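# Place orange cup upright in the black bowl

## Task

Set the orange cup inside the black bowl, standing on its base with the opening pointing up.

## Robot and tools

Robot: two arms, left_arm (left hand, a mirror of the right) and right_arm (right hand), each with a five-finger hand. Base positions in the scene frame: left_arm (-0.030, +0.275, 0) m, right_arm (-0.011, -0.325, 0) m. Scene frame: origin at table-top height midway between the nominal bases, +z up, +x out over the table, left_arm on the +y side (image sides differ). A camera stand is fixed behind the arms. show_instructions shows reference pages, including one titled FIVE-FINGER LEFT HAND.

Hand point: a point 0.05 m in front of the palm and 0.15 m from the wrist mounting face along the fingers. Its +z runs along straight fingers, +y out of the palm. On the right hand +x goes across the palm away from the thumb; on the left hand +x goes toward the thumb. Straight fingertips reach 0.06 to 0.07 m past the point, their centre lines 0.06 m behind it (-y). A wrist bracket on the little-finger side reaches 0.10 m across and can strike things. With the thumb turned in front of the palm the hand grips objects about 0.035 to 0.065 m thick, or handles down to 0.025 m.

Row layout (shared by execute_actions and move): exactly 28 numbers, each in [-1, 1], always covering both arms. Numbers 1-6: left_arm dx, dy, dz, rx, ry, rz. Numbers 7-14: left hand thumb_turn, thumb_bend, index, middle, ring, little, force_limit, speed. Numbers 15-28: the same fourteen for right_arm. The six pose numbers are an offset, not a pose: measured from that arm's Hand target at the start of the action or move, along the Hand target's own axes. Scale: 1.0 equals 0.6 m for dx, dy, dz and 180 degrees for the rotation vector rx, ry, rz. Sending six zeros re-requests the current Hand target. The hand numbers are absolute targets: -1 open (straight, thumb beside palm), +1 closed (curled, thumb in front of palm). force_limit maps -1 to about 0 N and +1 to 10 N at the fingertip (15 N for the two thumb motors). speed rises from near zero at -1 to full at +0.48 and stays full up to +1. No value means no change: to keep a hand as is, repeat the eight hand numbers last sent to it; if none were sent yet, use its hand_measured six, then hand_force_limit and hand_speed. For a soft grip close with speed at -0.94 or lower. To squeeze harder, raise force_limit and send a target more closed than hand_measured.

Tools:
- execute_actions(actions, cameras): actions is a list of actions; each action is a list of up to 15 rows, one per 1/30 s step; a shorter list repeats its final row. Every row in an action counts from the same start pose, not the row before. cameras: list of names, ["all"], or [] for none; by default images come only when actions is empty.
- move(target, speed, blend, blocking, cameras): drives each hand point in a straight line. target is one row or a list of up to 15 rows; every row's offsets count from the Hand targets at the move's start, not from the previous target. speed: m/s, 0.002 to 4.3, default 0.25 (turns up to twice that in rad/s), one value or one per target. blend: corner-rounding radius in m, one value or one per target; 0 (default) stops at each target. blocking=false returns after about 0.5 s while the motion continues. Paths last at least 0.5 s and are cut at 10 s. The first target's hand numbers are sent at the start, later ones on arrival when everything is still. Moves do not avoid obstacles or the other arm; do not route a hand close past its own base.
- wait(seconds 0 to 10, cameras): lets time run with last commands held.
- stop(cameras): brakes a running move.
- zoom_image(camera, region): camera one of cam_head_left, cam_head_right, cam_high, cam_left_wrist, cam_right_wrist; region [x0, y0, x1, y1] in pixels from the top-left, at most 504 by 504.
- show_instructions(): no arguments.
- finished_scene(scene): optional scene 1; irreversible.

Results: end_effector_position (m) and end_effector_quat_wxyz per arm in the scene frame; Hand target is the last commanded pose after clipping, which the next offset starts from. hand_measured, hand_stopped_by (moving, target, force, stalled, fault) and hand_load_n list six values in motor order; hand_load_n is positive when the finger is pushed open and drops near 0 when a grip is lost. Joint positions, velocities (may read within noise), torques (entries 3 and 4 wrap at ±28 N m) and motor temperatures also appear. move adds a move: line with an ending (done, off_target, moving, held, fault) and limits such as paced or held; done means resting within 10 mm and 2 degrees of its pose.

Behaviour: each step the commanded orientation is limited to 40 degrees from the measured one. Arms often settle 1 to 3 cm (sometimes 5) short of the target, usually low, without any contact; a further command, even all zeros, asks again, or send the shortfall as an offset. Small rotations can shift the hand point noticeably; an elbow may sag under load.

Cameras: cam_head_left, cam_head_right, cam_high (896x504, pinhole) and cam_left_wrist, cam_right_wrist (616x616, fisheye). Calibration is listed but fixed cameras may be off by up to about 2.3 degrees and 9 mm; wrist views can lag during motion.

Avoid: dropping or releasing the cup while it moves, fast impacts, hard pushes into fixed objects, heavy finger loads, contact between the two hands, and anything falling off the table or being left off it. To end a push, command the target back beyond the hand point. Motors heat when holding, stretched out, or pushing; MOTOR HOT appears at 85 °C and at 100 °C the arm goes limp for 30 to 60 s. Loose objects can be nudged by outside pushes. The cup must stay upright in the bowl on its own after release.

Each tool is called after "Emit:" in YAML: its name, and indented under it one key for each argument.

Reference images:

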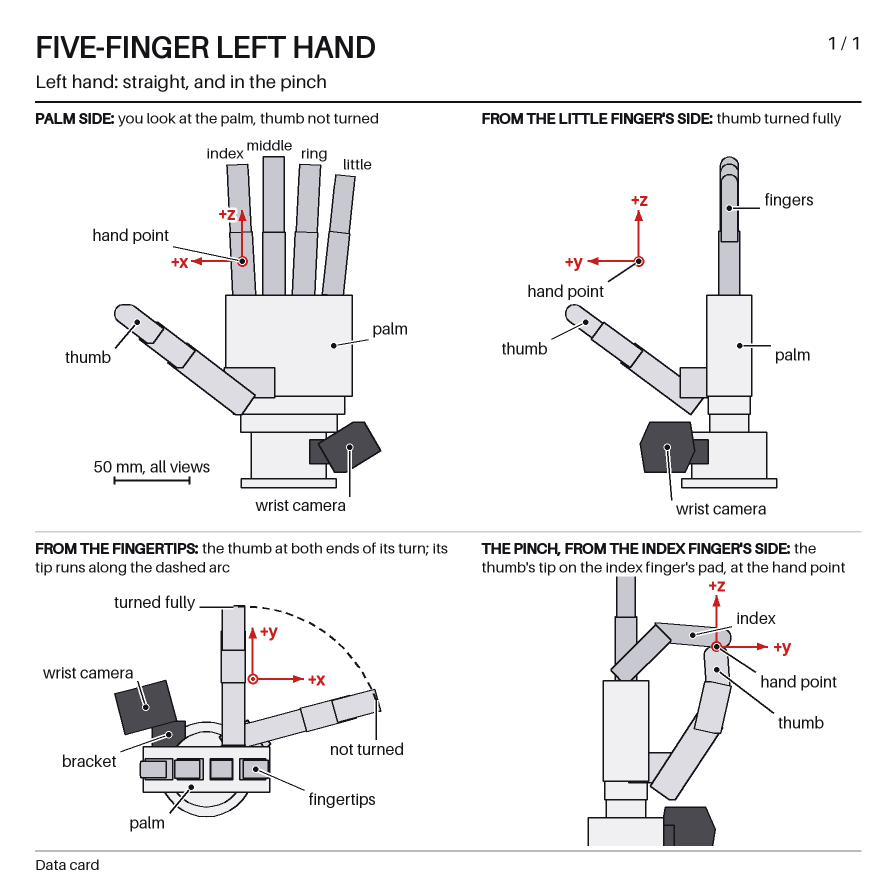

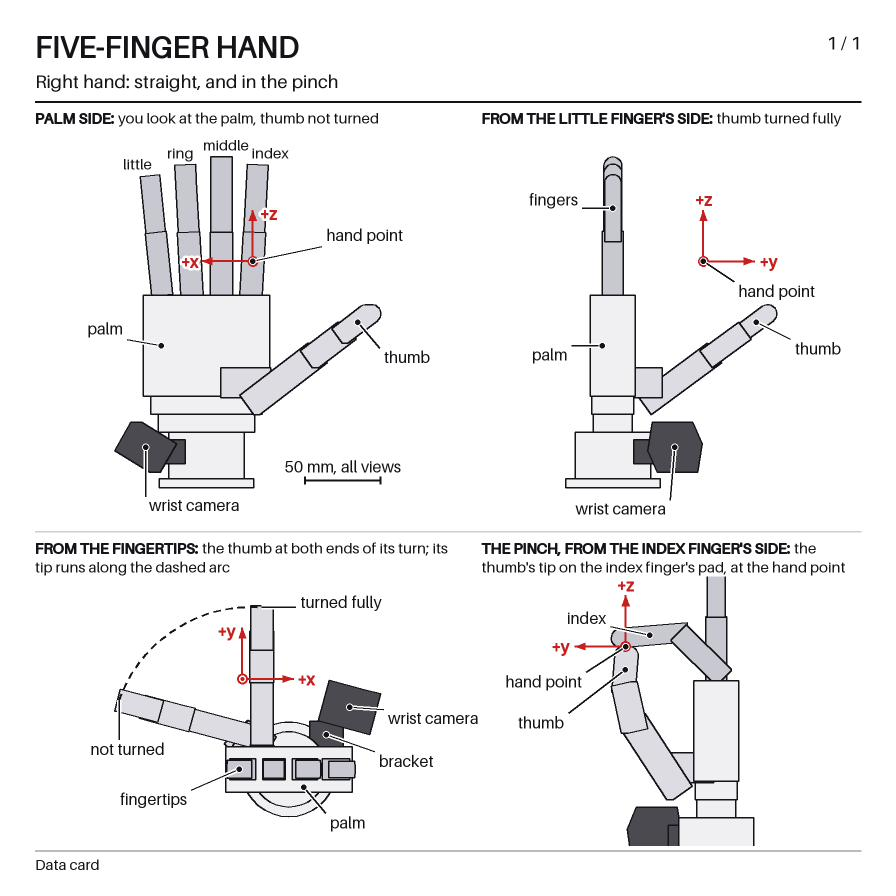

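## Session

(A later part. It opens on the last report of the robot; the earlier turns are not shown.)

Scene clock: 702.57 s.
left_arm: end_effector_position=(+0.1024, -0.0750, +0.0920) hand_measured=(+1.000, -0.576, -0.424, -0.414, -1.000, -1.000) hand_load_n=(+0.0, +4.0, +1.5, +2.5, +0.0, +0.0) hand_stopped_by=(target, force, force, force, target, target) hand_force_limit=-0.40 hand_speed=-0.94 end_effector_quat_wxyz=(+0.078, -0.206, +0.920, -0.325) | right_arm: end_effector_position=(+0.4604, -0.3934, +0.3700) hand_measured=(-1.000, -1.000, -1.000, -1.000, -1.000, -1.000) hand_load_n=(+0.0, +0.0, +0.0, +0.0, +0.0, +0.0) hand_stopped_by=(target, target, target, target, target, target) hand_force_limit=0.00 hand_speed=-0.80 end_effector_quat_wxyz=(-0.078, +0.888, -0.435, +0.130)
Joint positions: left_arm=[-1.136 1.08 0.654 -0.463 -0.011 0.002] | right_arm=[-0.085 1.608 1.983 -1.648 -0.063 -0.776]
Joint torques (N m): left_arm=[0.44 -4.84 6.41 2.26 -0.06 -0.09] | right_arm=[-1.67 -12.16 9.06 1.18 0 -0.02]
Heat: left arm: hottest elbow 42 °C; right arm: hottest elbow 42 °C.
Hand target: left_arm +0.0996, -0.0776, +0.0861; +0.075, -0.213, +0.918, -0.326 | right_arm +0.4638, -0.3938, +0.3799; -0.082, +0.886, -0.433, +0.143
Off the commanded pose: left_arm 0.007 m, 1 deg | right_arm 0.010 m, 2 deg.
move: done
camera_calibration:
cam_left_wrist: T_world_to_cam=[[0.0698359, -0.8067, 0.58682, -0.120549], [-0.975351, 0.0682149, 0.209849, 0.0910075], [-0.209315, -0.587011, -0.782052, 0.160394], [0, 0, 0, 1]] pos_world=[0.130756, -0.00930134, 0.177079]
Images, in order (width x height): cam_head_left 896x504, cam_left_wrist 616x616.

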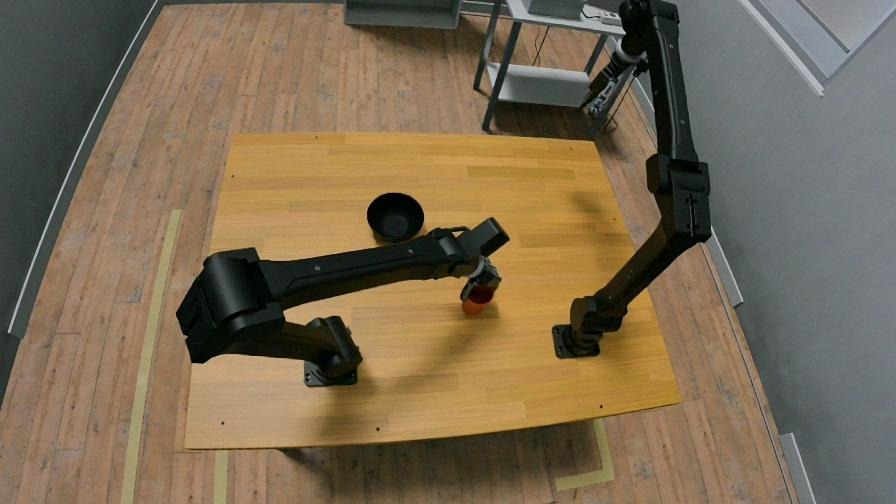

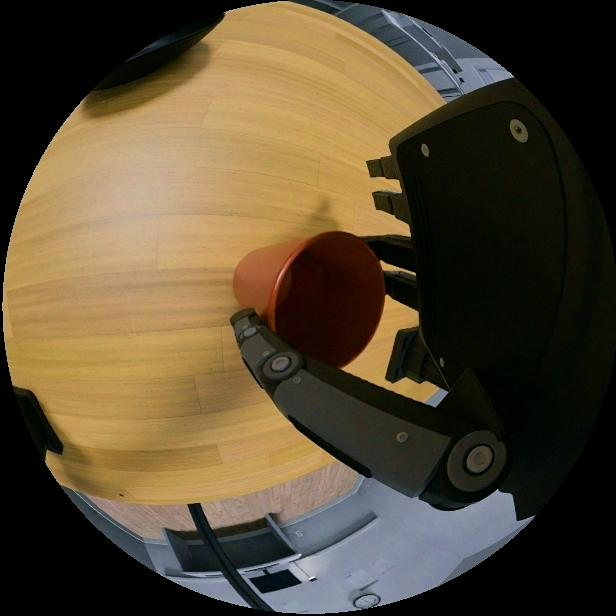

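Emit:
move:
  target: [0,-0.1259,-0.1554,0,0,0,1,-0.3,-0.2,-0.2,-1,-1,-0.4,-0.94,0,0,0,0,0,0,-1,-1,-1,-1,-1,-1,0,-0.8]
  speed: 0.12
  cameras: ["cam_left_wrist","cam_head_left","cam_high"]

Emit:
zoom_image:
  camera: "cam_left_wrist"
  region: [180, 200, 440, 460]

Emit:
zoom_image:
  camera: "cam_head_left"
  region: [430, 180, 550, 310]

Scene clock: 719.73 s.
left_arm: end_effector_position=(+0.0964, -0.0621, +0.1751) hand_measured=(+1.000, -0.576, -0.424, -0.414, -1.000, -1.000) hand_load_n=(+0.0, +4.0, +1.5, +3.0, +0.0, +0.0) hand_stopped_by=(target, force, force, force, target, target) hand_force_limit=-0.40 hand_speed=-0.94 end_effector_quat_wxyz=(+0.073, -0.208, +0.928, -0.301) | right_arm: end_effector_position=(+0.4604, -0.3934, +0.3700) hand_measured=(-1.000, -1.000, -1.000, -1.000, -1.000, -1.000) hand_load_n=(+0.0, +0.0, +0.0, +0.0, +0.0, +0.0) hand_stopped_by=(target, target, target, target, target, target) hand_force_limit=0.00 hand_speed=-0.80 end_effector_quat_wxyz=(-0.078, +0.888, -0.435, +0.130)
Joint positions: left_arm=[-1.136 0.993 0.843 -0.791 -0.011 0.002] | right_arm=[-0.085 1.608 1.983 -1.648 -0.063 -0.776]
Joint torques (N m): left_arm=[0.56 -5.83 11.93 0.7 -0.01 -0.08] | right_arm=[-1.73 -12.16 9.14 0.99 0.03 -0.01]
Heat: left arm: hottest elbow 43 °C; right arm: hottest elbow 42 °C.
Hand target: left_arm +0.0996, -0.0774, +0.2061; +0.075, -0.213, +0.918, -0.326 | right_arm +0.4638, -0.3938, +0.3799; -0.082, +0.886, -0.433, +0.143
Off the commanded pose: left_arm 0.035 m, 3 deg | right_arm 0.010 m, 2 deg.
move: off_target (left_arm)
camera_calibration:
cam_left_wrist: T_world_to_cam=[[0.08239, -0.833315, 0.546625, -0.154373], [-0.970444, 0.0577544, 0.234315, 0.0613729], [-0.226828, -0.549774, -0.803927, 0.239622], [0, 0, 0, 1]] pos_world=[0.126631, -0.000447833, 0.262642]
Images, in order (width x height): cam_head_left 896x504, cam_high 896x504, cam_left_wrist 616x616.

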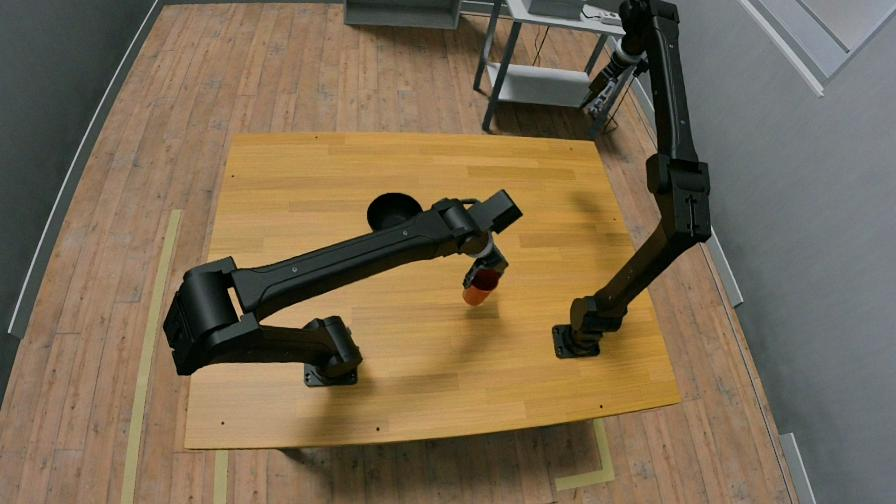

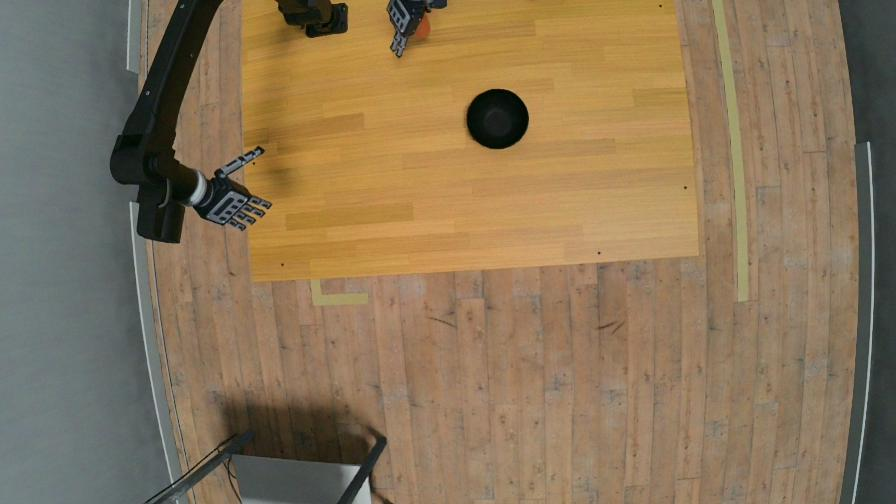

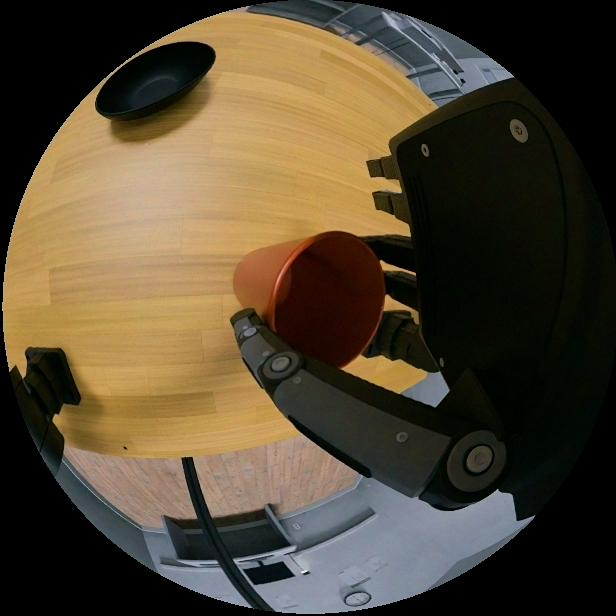

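Scaled by 1.938 from the camera's 616x616 image, which has a finer 880x880 frame.

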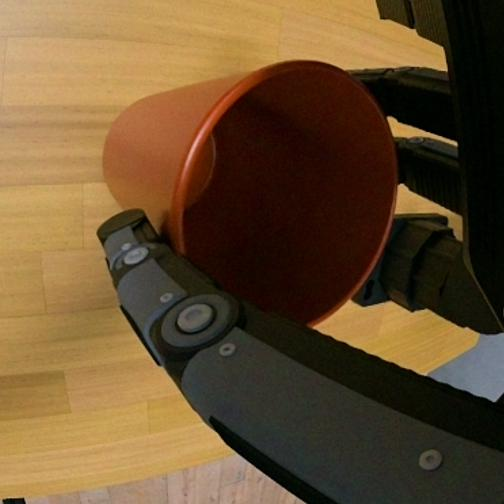

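Scaled by 3.877 from the camera's 896x504 image, which has a finer 1280x720 frame.

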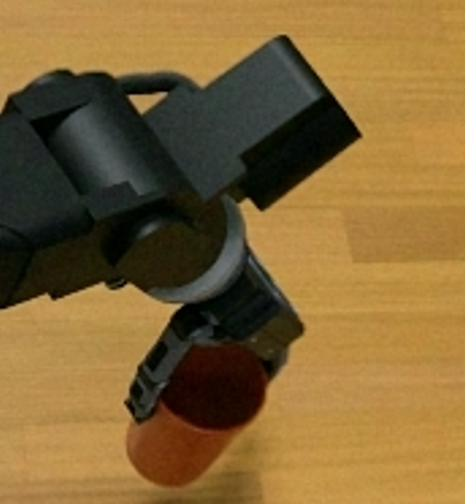

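Emit:
move:
  target:
    - [0,-0.0472,-0.0583,0,0,0,1,-0.3,-0.2,-0.2,-1,-1,-0.4,-0.94,0,0,0,0,0,0,-1,-1,-1,-1,-1,-1,0,-0.8]
    - [-0.5028,0.0212,-0.1112,0.0158,-0.1606,-0.1880,1,-0.3,-0.2,-0.2,-1,-1,-0.4,-0.94,0,0,0,0,0,0,-1,-1,-1,-1,-1,-1,0,-0.8]
  blend: [0.02,0]
  speed: 0.18
  cameras: ["all"]

Emit:
zoom_image:
  camera: "cam_left_wrist"
  region: [130, 100, 440, 410]

Emit:
zoom_image:
  camera: "cam_head_left"
  region: [310, 100, 460, 260]

Emit:
zoom_image:
  camera: "cam_high"
  region: [430, 50, 570, 190]

Scene clock: 771.00 s.
left_arm: end_effector_position=(+0.3234, +0.1105, +0.2183) hand_measured=(+1.000, -0.576, -0.424, -0.414, -1.000, -1.000) hand_load_n=(+0.0, +4.0, +1.5, +2.5, +0.0, +0.0) hand_stopped_by=(target, force, force, force, target, target) hand_force_limit=-0.40 hand_speed=-0.94 end_effector_quat_wxyz=(+0.188, -0.539, +0.778, -0.262) | right_arm: end_effector_position=(+0.4604, -0.3934, +0.3700) hand_measured=(-1.000, -1.000, -1.000, -1.000, -1.000, -1.000) hand_load_n=(+0.0, +0.0, +0.0, +0.0, +0.0, +0.0) hand_stopped_by=(target, target, target, target, target, target) hand_force_limit=0.00 hand_speed=-0.80 end_effector_quat_wxyz=(-0.078, +0.888, -0.435, +0.130)
Joint positions: left_arm=[-0.366 1.048 0.984 -0.849 -0.011 0.002] | right_arm=[-0.085 1.608 1.983 -1.648 -0.063 -0.776]
Joint torques (N m): left_arm=[1.44 -5.66 12.46 2.32 0.05 -0.04] | right_arm=[-1.73 -12.4 9.14 0.98 0.05 -0.01]
Motor temperatures (°C): left_arm=[31 32 51 31 32 29] | right_arm=[34 39 43 29 30 27]
Heat: left arm: hottest elbow 51 °C; right arm: hottest elbow 43 °C.
Hand target: left_arm +0.3477, +0.1017, +0.2498; +0.207, -0.539, +0.762, -0.293 | right_arm +0.4638, -0.3938, +0.3799; -0.082, +0.886, -0.433, +0.143
Off the commanded pose: left_arm 0.041 m, 5 deg | right_arm 0.010 m, 2 deg.
move: off_target (left_arm)
camera_calibration:
cam_left_wrist: T_world_to_cam=[[0.625307, -0.535517, 0.567638, -0.265812], [-0.742696, -0.631684, 0.222212, 0.266787], [0.23957, -0.560533, -0.792723, 0.268643], [0, 0, 0, 1]] pos_world=[0.299997, 0.176762, 0.304561]

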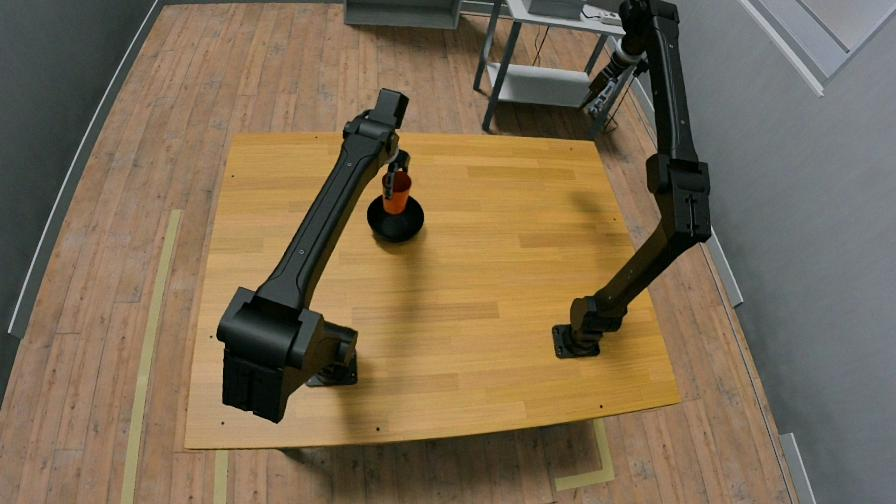

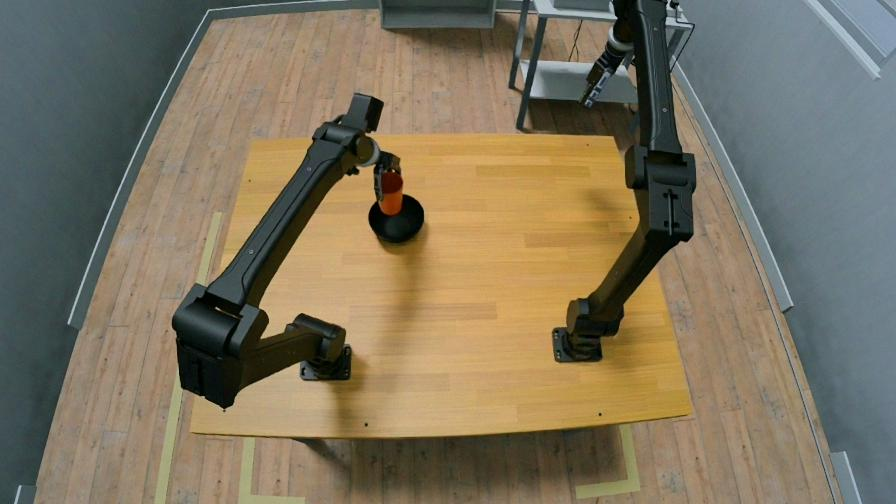

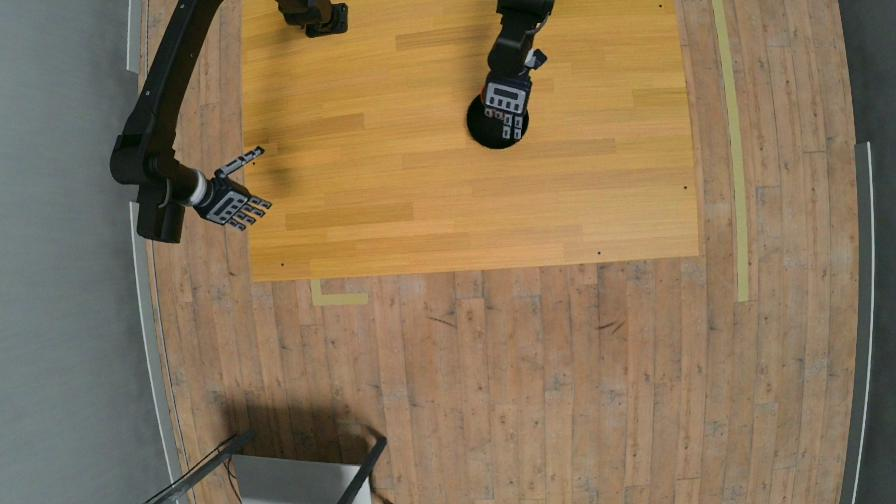

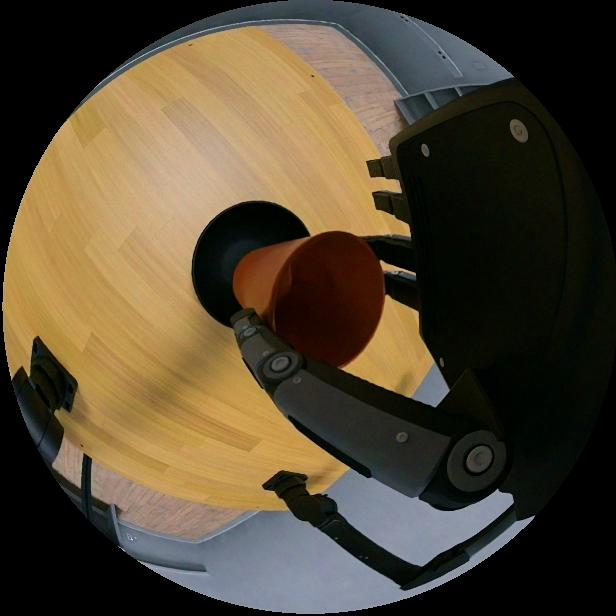

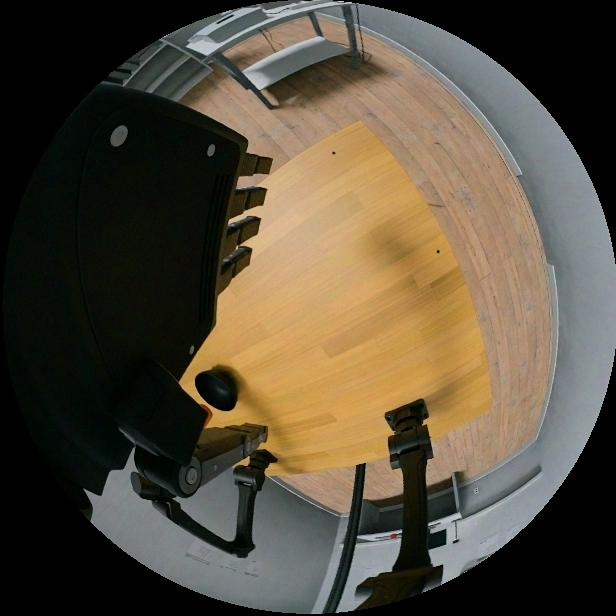

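Scaled by 1.626 from the camera's 616x616 image, which has a finer 880x880 frame.

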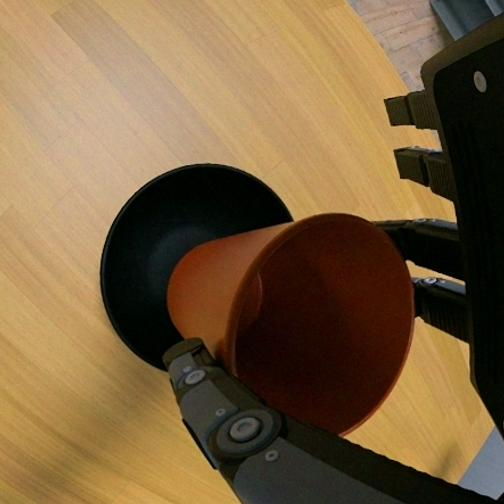

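Scaled by 3.150 from the camera's 896x504 image, which has a finer 1280x720 frame.

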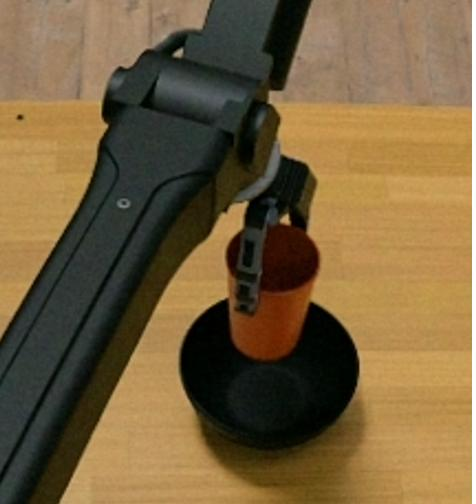

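Scaled by 3.600 from the camera's 896x504 image, which has a finer 1280x720 frame.

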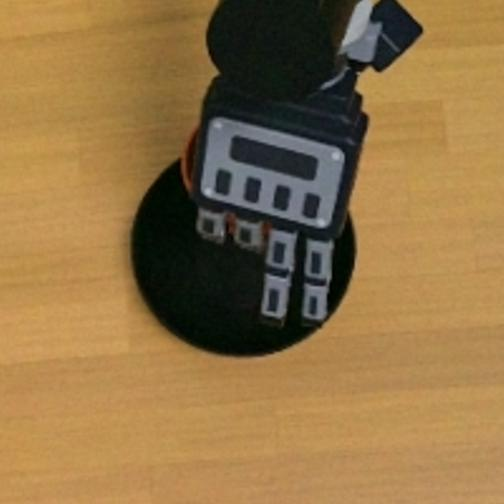

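Emit:
move:
  target: [0.0036,0.0299,0.0852,0,0,0,1,-0.3,-0.2,-0.2,-1,-1,-0.4,-0.94,0,0,0,0,0,0,-1,-1,-1,-1,-1,-1,0,-0.8]
  speed: 0.1
  cameras: ["cam_left_wrist","cam_head_left","cam_head_right","cam_high"]

Emit:
zoom_image:
  camera: "cam_left_wrist"
  region: [130, 100, 440, 410]

Emit:
zoom_image:
  camera: "cam_head_left"
  region: [340, 140, 450, 250]

Emit:
zoom_image:
  camera: "cam_head_right"
  region: [340, 140, 450, 250]

Emit:
zoom_image:
  camera: "cam_high"
  region: [440, 60, 560, 180]

Scene clock: 842.33 s.
left_arm: end_effector_position=(+0.3631, +0.0958, +0.2040) hand_measured=(+1.000, -0.576, -0.424, -0.414, -1.000, -1.000) hand_load_n=(+0.0, +4.0, +1.5, +2.5, +0.0, +0.0) hand_stopped_by=(target, force, force, force, target, target) hand_force_limit=-0.40 hand_speed=-0.94 end_effector_quat_wxyz=(+0.207, -0.533, +0.768, -0.289) | right_arm: end_effector_position=(+0.4604, -0.3934, +0.3700) hand_measured=(-1.000, -1.000, -1.000, -1.000, -1.000, -1.000) hand_load_n=(+0.0, +0.0, +0.0, +0.0, +0.0, +0.0) hand_stopped_by=(target, target, target, target, target, target) hand_force_limit=0.00 hand_speed=-0.80 end_effector_quat_wxyz=(-0.078, +0.888, -0.435, +0.130)
Joint positions: left_arm=[-0.366 1.127 0.977 -0.696 -0.012 0.002] | right_arm=[-0.085 1.608 1.983 -1.648 -0.063 -0.776]
Joint torques (N m): left_arm=[0.97 -7 7.21 2.3 -0.06 -0.09] | right_arm=[-1.67 -11.87 9.11 1.01 0.01 -0.02]
Motor temperatures (°C): left_arm=[31 32 57 31 32 29] | right_arm=[34 39 43 29 30 27]
Heat: left arm: hottest elbow 57 °C; right arm: hottest elbow 43 °C.
Hand target: left_arm +0.3667, +0.0927, +0.1999; +0.207, -0.539, +0.762, -0.293 | right_arm +0.4638, -0.3938, +0.3799; -0.082, +0.886, -0.433, +0.143
Off the commanded pose: left_arm 0.006 m, 1 deg | right_arm 0.010 m, 2 deg.
move: done
camera_calibration:
cam_left_wrist: T_world_to_cam=[[0.587015, -0.521026, 0.619634, -0.288418], [-0.755501, -0.627589, 0.188014, 0.301394], [0.290915, -0.578501, -0.76204, 0.216349], [0, 0, 0, 1]] pos_world=[0.33407, 0.164036, 0.286913]
Images, in order (width x height): cam_head_left 896x504, cam_head_right 896x504, cam_high 896x504, cam_left_wrist 616x616.

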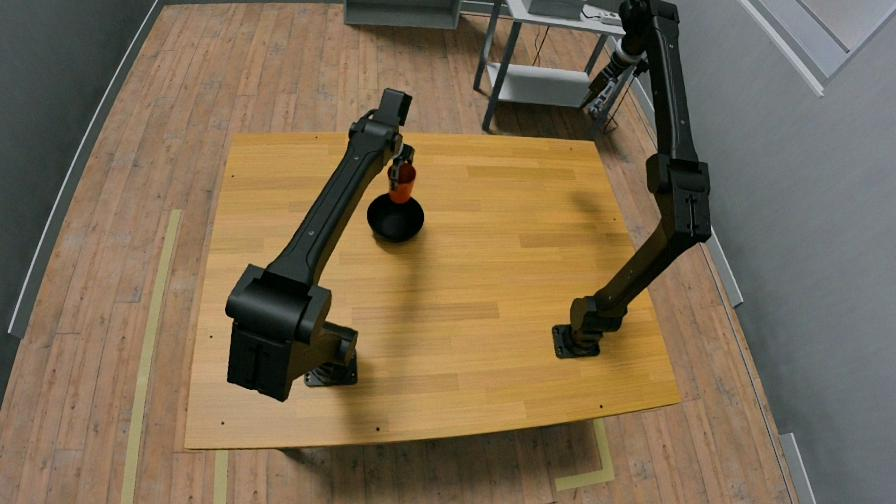

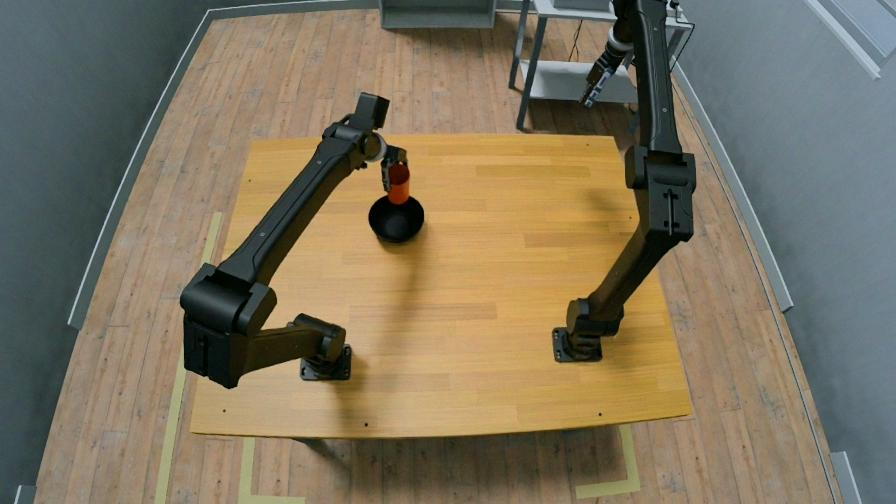

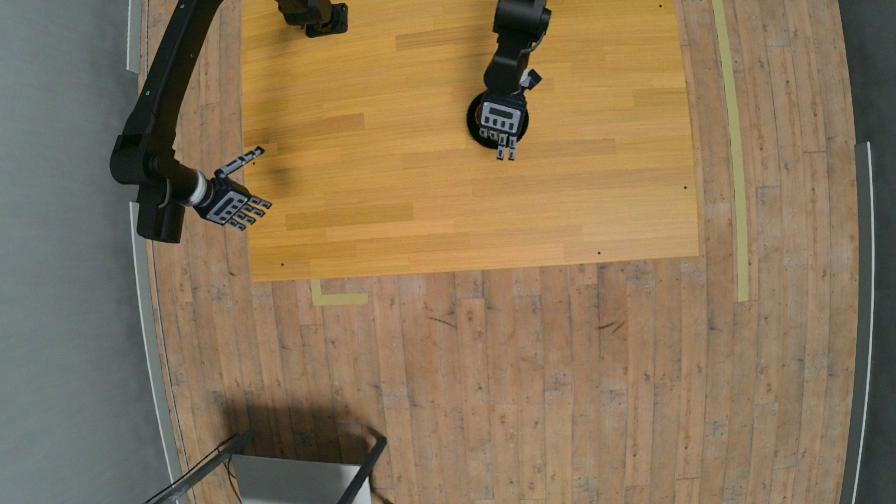

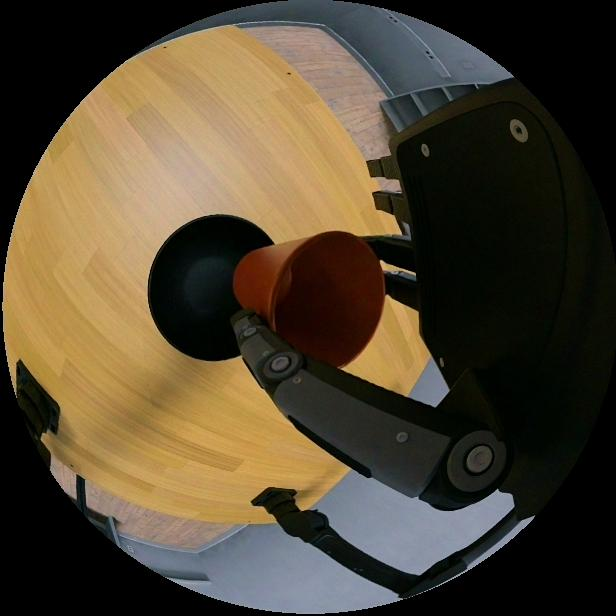

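Scaled by 1.626 from the camera's 616x616 image, which has a finer 880x880 frame.

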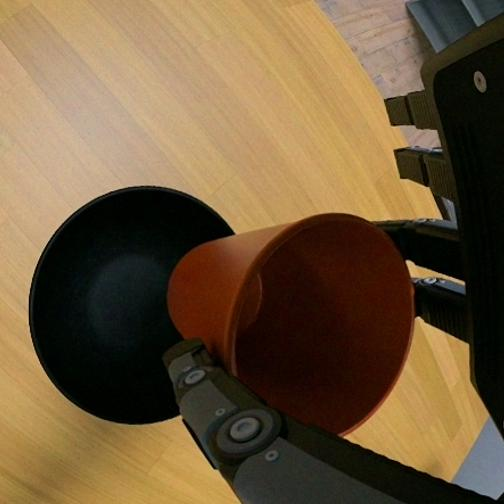

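Scaled by 4.582 from the camera's 896x504 image, which has a finer 1280x720 frame.

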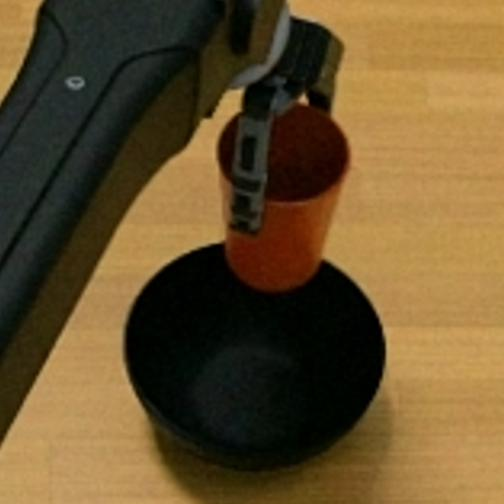

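Scaled by 4.582 from the camera's 896x504 image, which has a finer 1280x720 frame.

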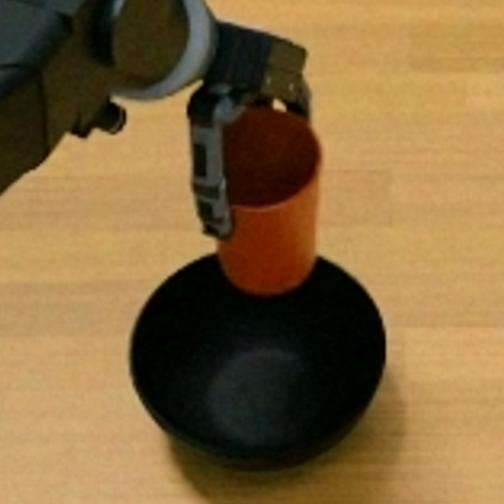

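Scaled by 4.200 from the camera's 896x504 image, which has a finer 1280x720 frame.

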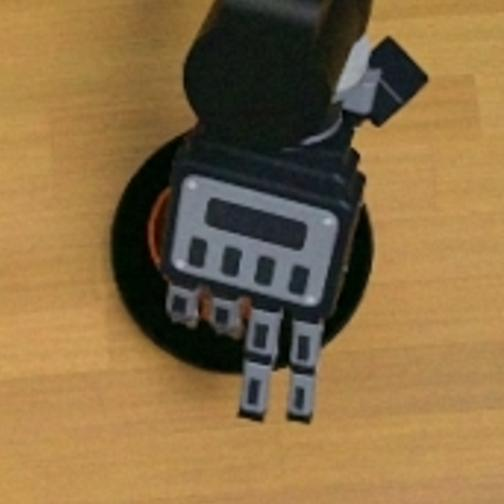

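Emit:
move:
  target: [0.0017,0.0822,0.0470,-0.0137,0,0,1,-0.3,-0.2,-0.2,-1,-1,-0.4,-0.94,0,0,0,0,0,0,-1,-1,-1,-1,-1,-1,0,-0.8]
  speed: 0.08
  cameras: ["cam_left_wrist","cam_head_left","cam_head_right"]

Emit:
zoom_image:
  camera: "cam_left_wrist"
  region: [130, 100, 440, 410]

Emit:
zoom_image:
  camera: "cam_head_left"
  region: [340, 140, 450, 250]

Emit:
zoom_image:
  camera: "cam_head_right"
  region: [340, 140, 450, 250]

Scene clock: 882.67 s.
left_arm: end_effector_position=(+0.3475, +0.1019, +0.1501) hand_measured=(+1.000, -0.576, -0.424, -0.414, -1.000, -1.000) hand_load_n=(+0.0, +4.0, +1.5, +3.0, +0.0, +0.0) hand_stopped_by=(target, force, force, force, target, target) hand_force_limit=-0.40 hand_speed=-0.94 end_effector_quat_wxyz=(+0.196, -0.538, +0.773, -0.272) | right_arm: end_effector_position=(+0.4604, -0.3934, +0.3700) hand_measured=(-1.000, -1.000, -1.000, -1.000, -1.000, -1.000) hand_load_n=(+0.0, -0.5, +0.0, +0.0, +0.0, +0.0) hand_stopped_by=(target, target, target, target, target, target) hand_force_limit=0.00 hand_speed=-0.80 end_effector_quat_wxyz=(-0.078, +0.888, -0.435, +0.130)
Joint positions: left_arm=[-0.366 1.138 0.856 -0.605 -0.014 -0.001] | right_arm=[-0.085 1.608 1.983 -1.648 -0.063 -0.776]
Joint torques (N m): left_arm=[0.62 -6.77 6.94 2.28 -0.06 -0.09] | right_arm=[-1.49 -11.99 9.17 1.09 -0.01 -0.03]
Motor temperatures (°C): left_arm=[31 32 49 31 32 29] | right_arm=[33 39 43 29 30 27]
Heat: left arm: hottest elbow 49 °C; right arm: hottest elbow 43 °C.
Hand target: left_arm +0.3497, +0.0976, +0.1460; +0.195, -0.544, +0.768, -0.277 | right_arm +0.4638, -0.3938, +0.3799; -0.082, +0.886, -0.433, +0.143
Off the commanded pose: left_arm 0.006 m, 1 deg | right_arm 0.010 m, 2 deg.
move: done
camera_calibration:
cam_left_wrist: T_world_to_cam=[[0.612624, -0.52789, 0.588237, -0.246237], [-0.745687, -0.632745, 0.20877, 0.297535], [0.261997, -0.566538, -0.781276, 0.195003], [0, 0, 0, 1]] pos_world=[0.321629, 0.168754, 0.235081]
Images, in order (width x height): cam_head_left 896x504, cam_head_right 896x504, cam_left_wrist 616x616.

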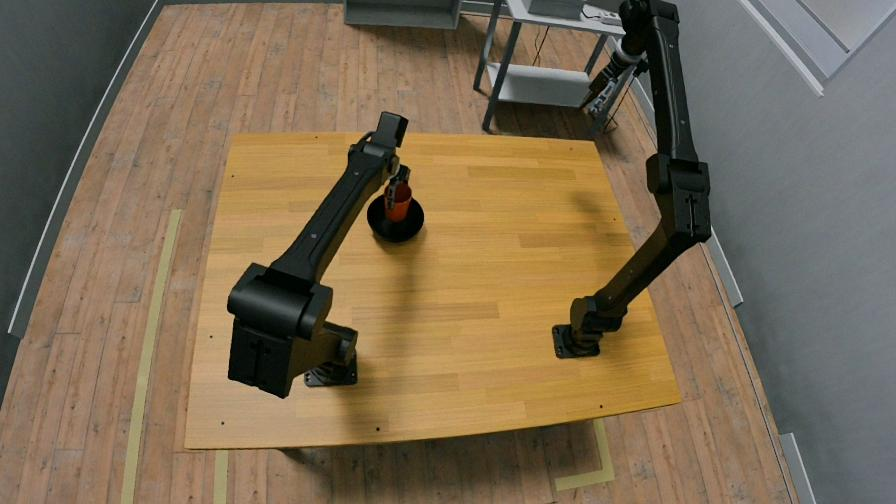

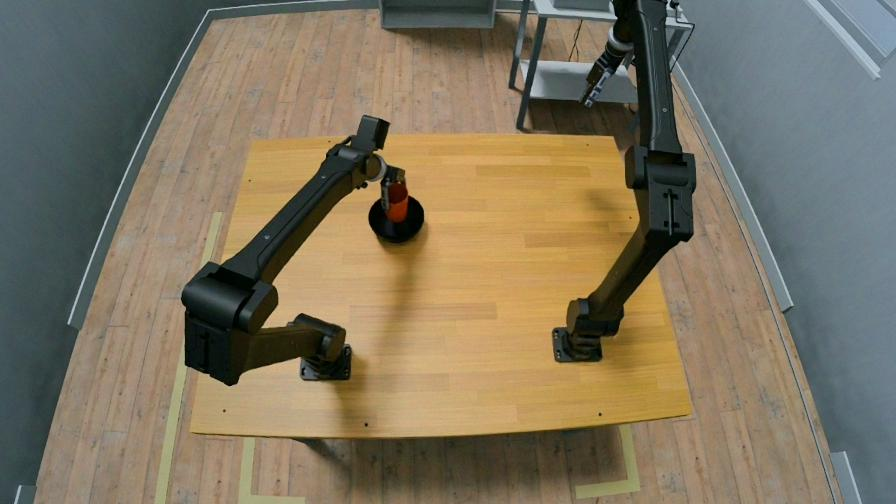

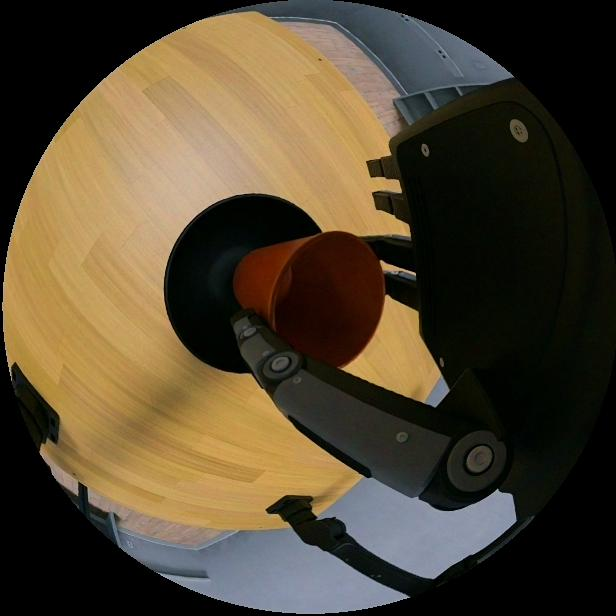

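Scaled by 1.626 from the camera's 616x616 image, which has a finer 880x880 frame.

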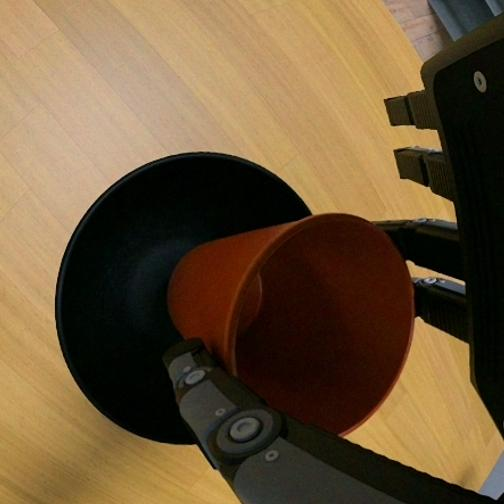

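Scaled by 4.582 from the camera's 896x504 image, which has a finer 1280x720 frame.

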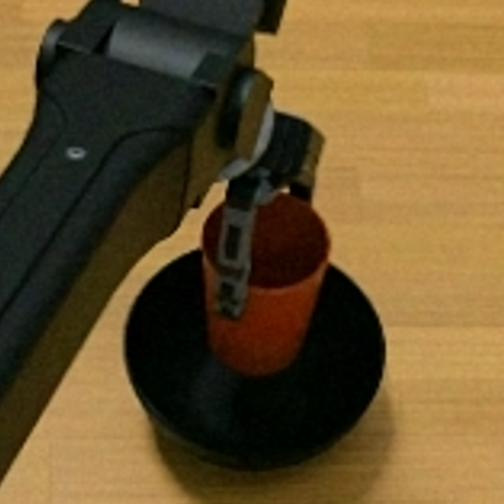

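Scaled by 4.582 from the camera's 896x504 image, which has a finer 1280x720 frame.

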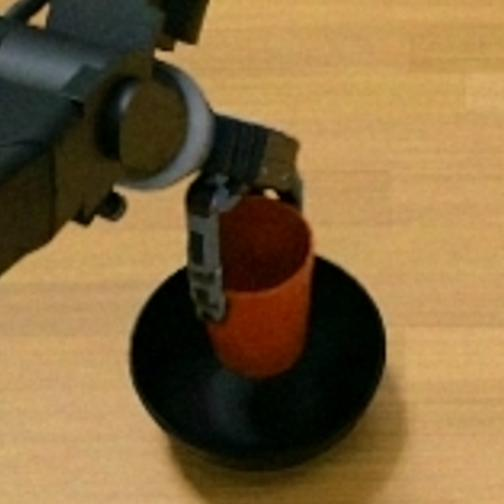

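Emit:
move:
  target: [0,0.0498,0.0520,0,0,0,1,-0.3,-0.2,-0.2,-1,-1,-0.4,-0.94,0,0,0,0,0,0,-1,-1,-1,-1,-1,-1,0,-0.8]
  speed: 0.05
  cameras: ["cam_left_wrist","cam_head_left","cam_head_right"]

Emit:
zoom_image:
  camera: "cam_left_wrist"
  region: [130, 100, 440, 410]

Emit:
zoom_image:
  camera: "cam_head_left"
  region: [340, 140, 450, 250]

Emit:
zoom_image:
  camera: "cam_head_right"
  region: [340, 140, 450, 250]

Scene clock: 909.87 s.
left_arm: end_effector_position=(+0.3453, +0.1027, +0.1072) hand_measured=(+1.000, -0.576, -0.424, -0.414, -1.000, -1.000) hand_load_n=(+0.5, +4.0, +1.5, +2.5, +0.0, +0.0) hand_stopped_by=(target, force, force, force, target, target) hand_force_limit=-0.40 hand_speed=-0.94 end_effector_quat_wxyz=(+0.196, -0.538, +0.773, -0.272) | right_arm: end_effector_position=(+0.4604, -0.3934, +0.3700) hand_measured=(-1.000, -1.000, -1.000, -1.000, -1.000, -1.000) hand_load_n=(+0.0, +0.0, +0.0, +0.0, +0.0, +0.0) hand_stopped_by=(target, target, target, target, target, target) hand_force_limit=0.00 hand_speed=-0.80 end_effector_quat_wxyz=(-0.078, +0.888, -0.435, +0.130)
Joint positions: left_arm=[-0.366 1.177 0.765 -0.475 -0.014 -0.001] | right_arm=[-0.085 1.608 1.983 -1.648 -0.063 -0.776]
Joint torques (N m): left_arm=[0.62 -6.77 6.58 2.39 -0.06 -0.1] | right_arm=[-1.67 -12.28 9.16 1.05 0.03 0]
Heat: left arm: hottest elbow 48 °C; right arm: hottest elbow 43 °C.
Hand target: left_arm +0.3467, +0.0986, +0.1028; +0.195, -0.544, +0.768, -0.277 | right_arm +0.4638, -0.3938, +0.3799; -0.082, +0.886, -0.433, +0.143
Off the commanded pose: left_arm 0.006 m, 1 deg | right_arm 0.010 m, 2 deg.
move: done
camera_calibration:
cam_left_wrist: T_world_to_cam=[[0.612492, -0.527386, 0.588828, -0.21939], [-0.745484, -0.633106, 0.2084, 0.305425], [0.262883, -0.566605, -0.78093, 0.162177], [0, 0, 0, 1]] pos_world=[0.31943, 0.169554, 0.192181]
Images, in order (width x height): cam_head_left 896x504, cam_head_right 896x504, cam_left_wrist 616x616.

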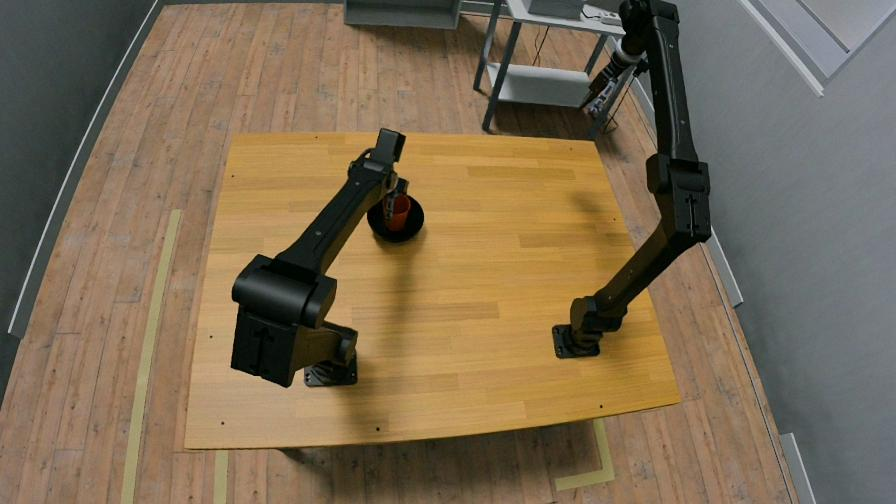

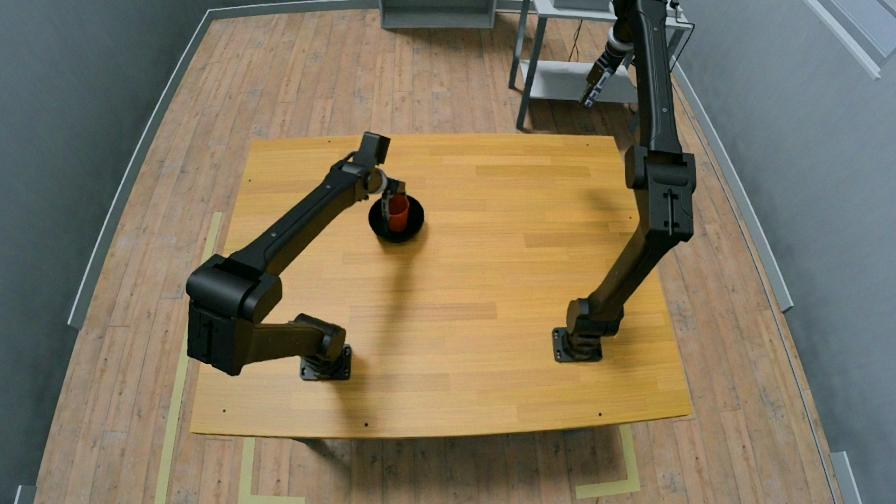

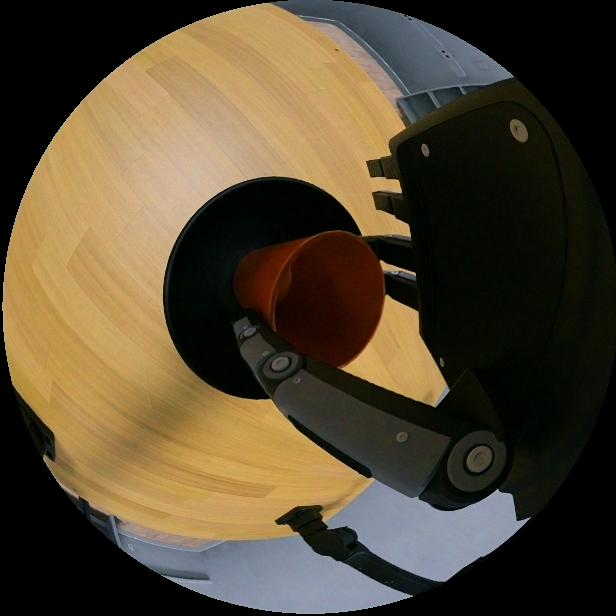

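Scaled by 1.626 from the camera's 616x616 image, which has a finer 880x880 frame.

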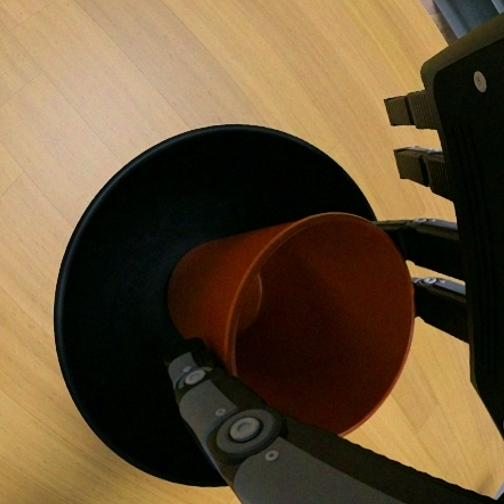

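Scaled by 4.582 from the camera's 896x504 image, which has a finer 1280x720 frame.

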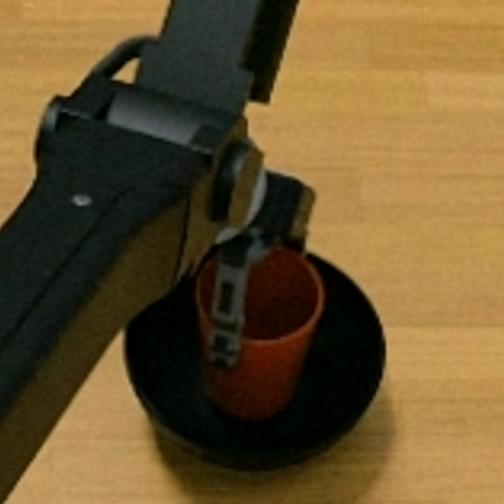

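Scaled by 4.582 from the camera's 896x504 image, which has a finer 1280x720 frame.

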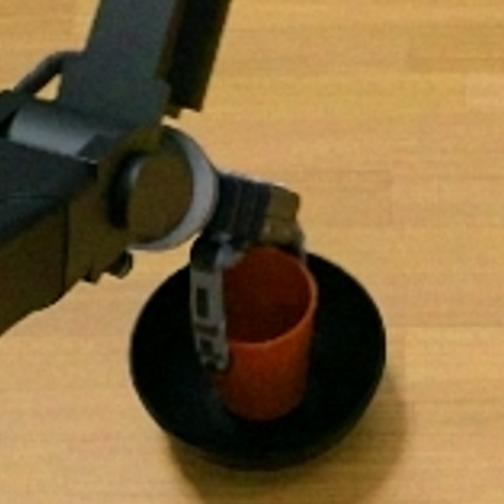

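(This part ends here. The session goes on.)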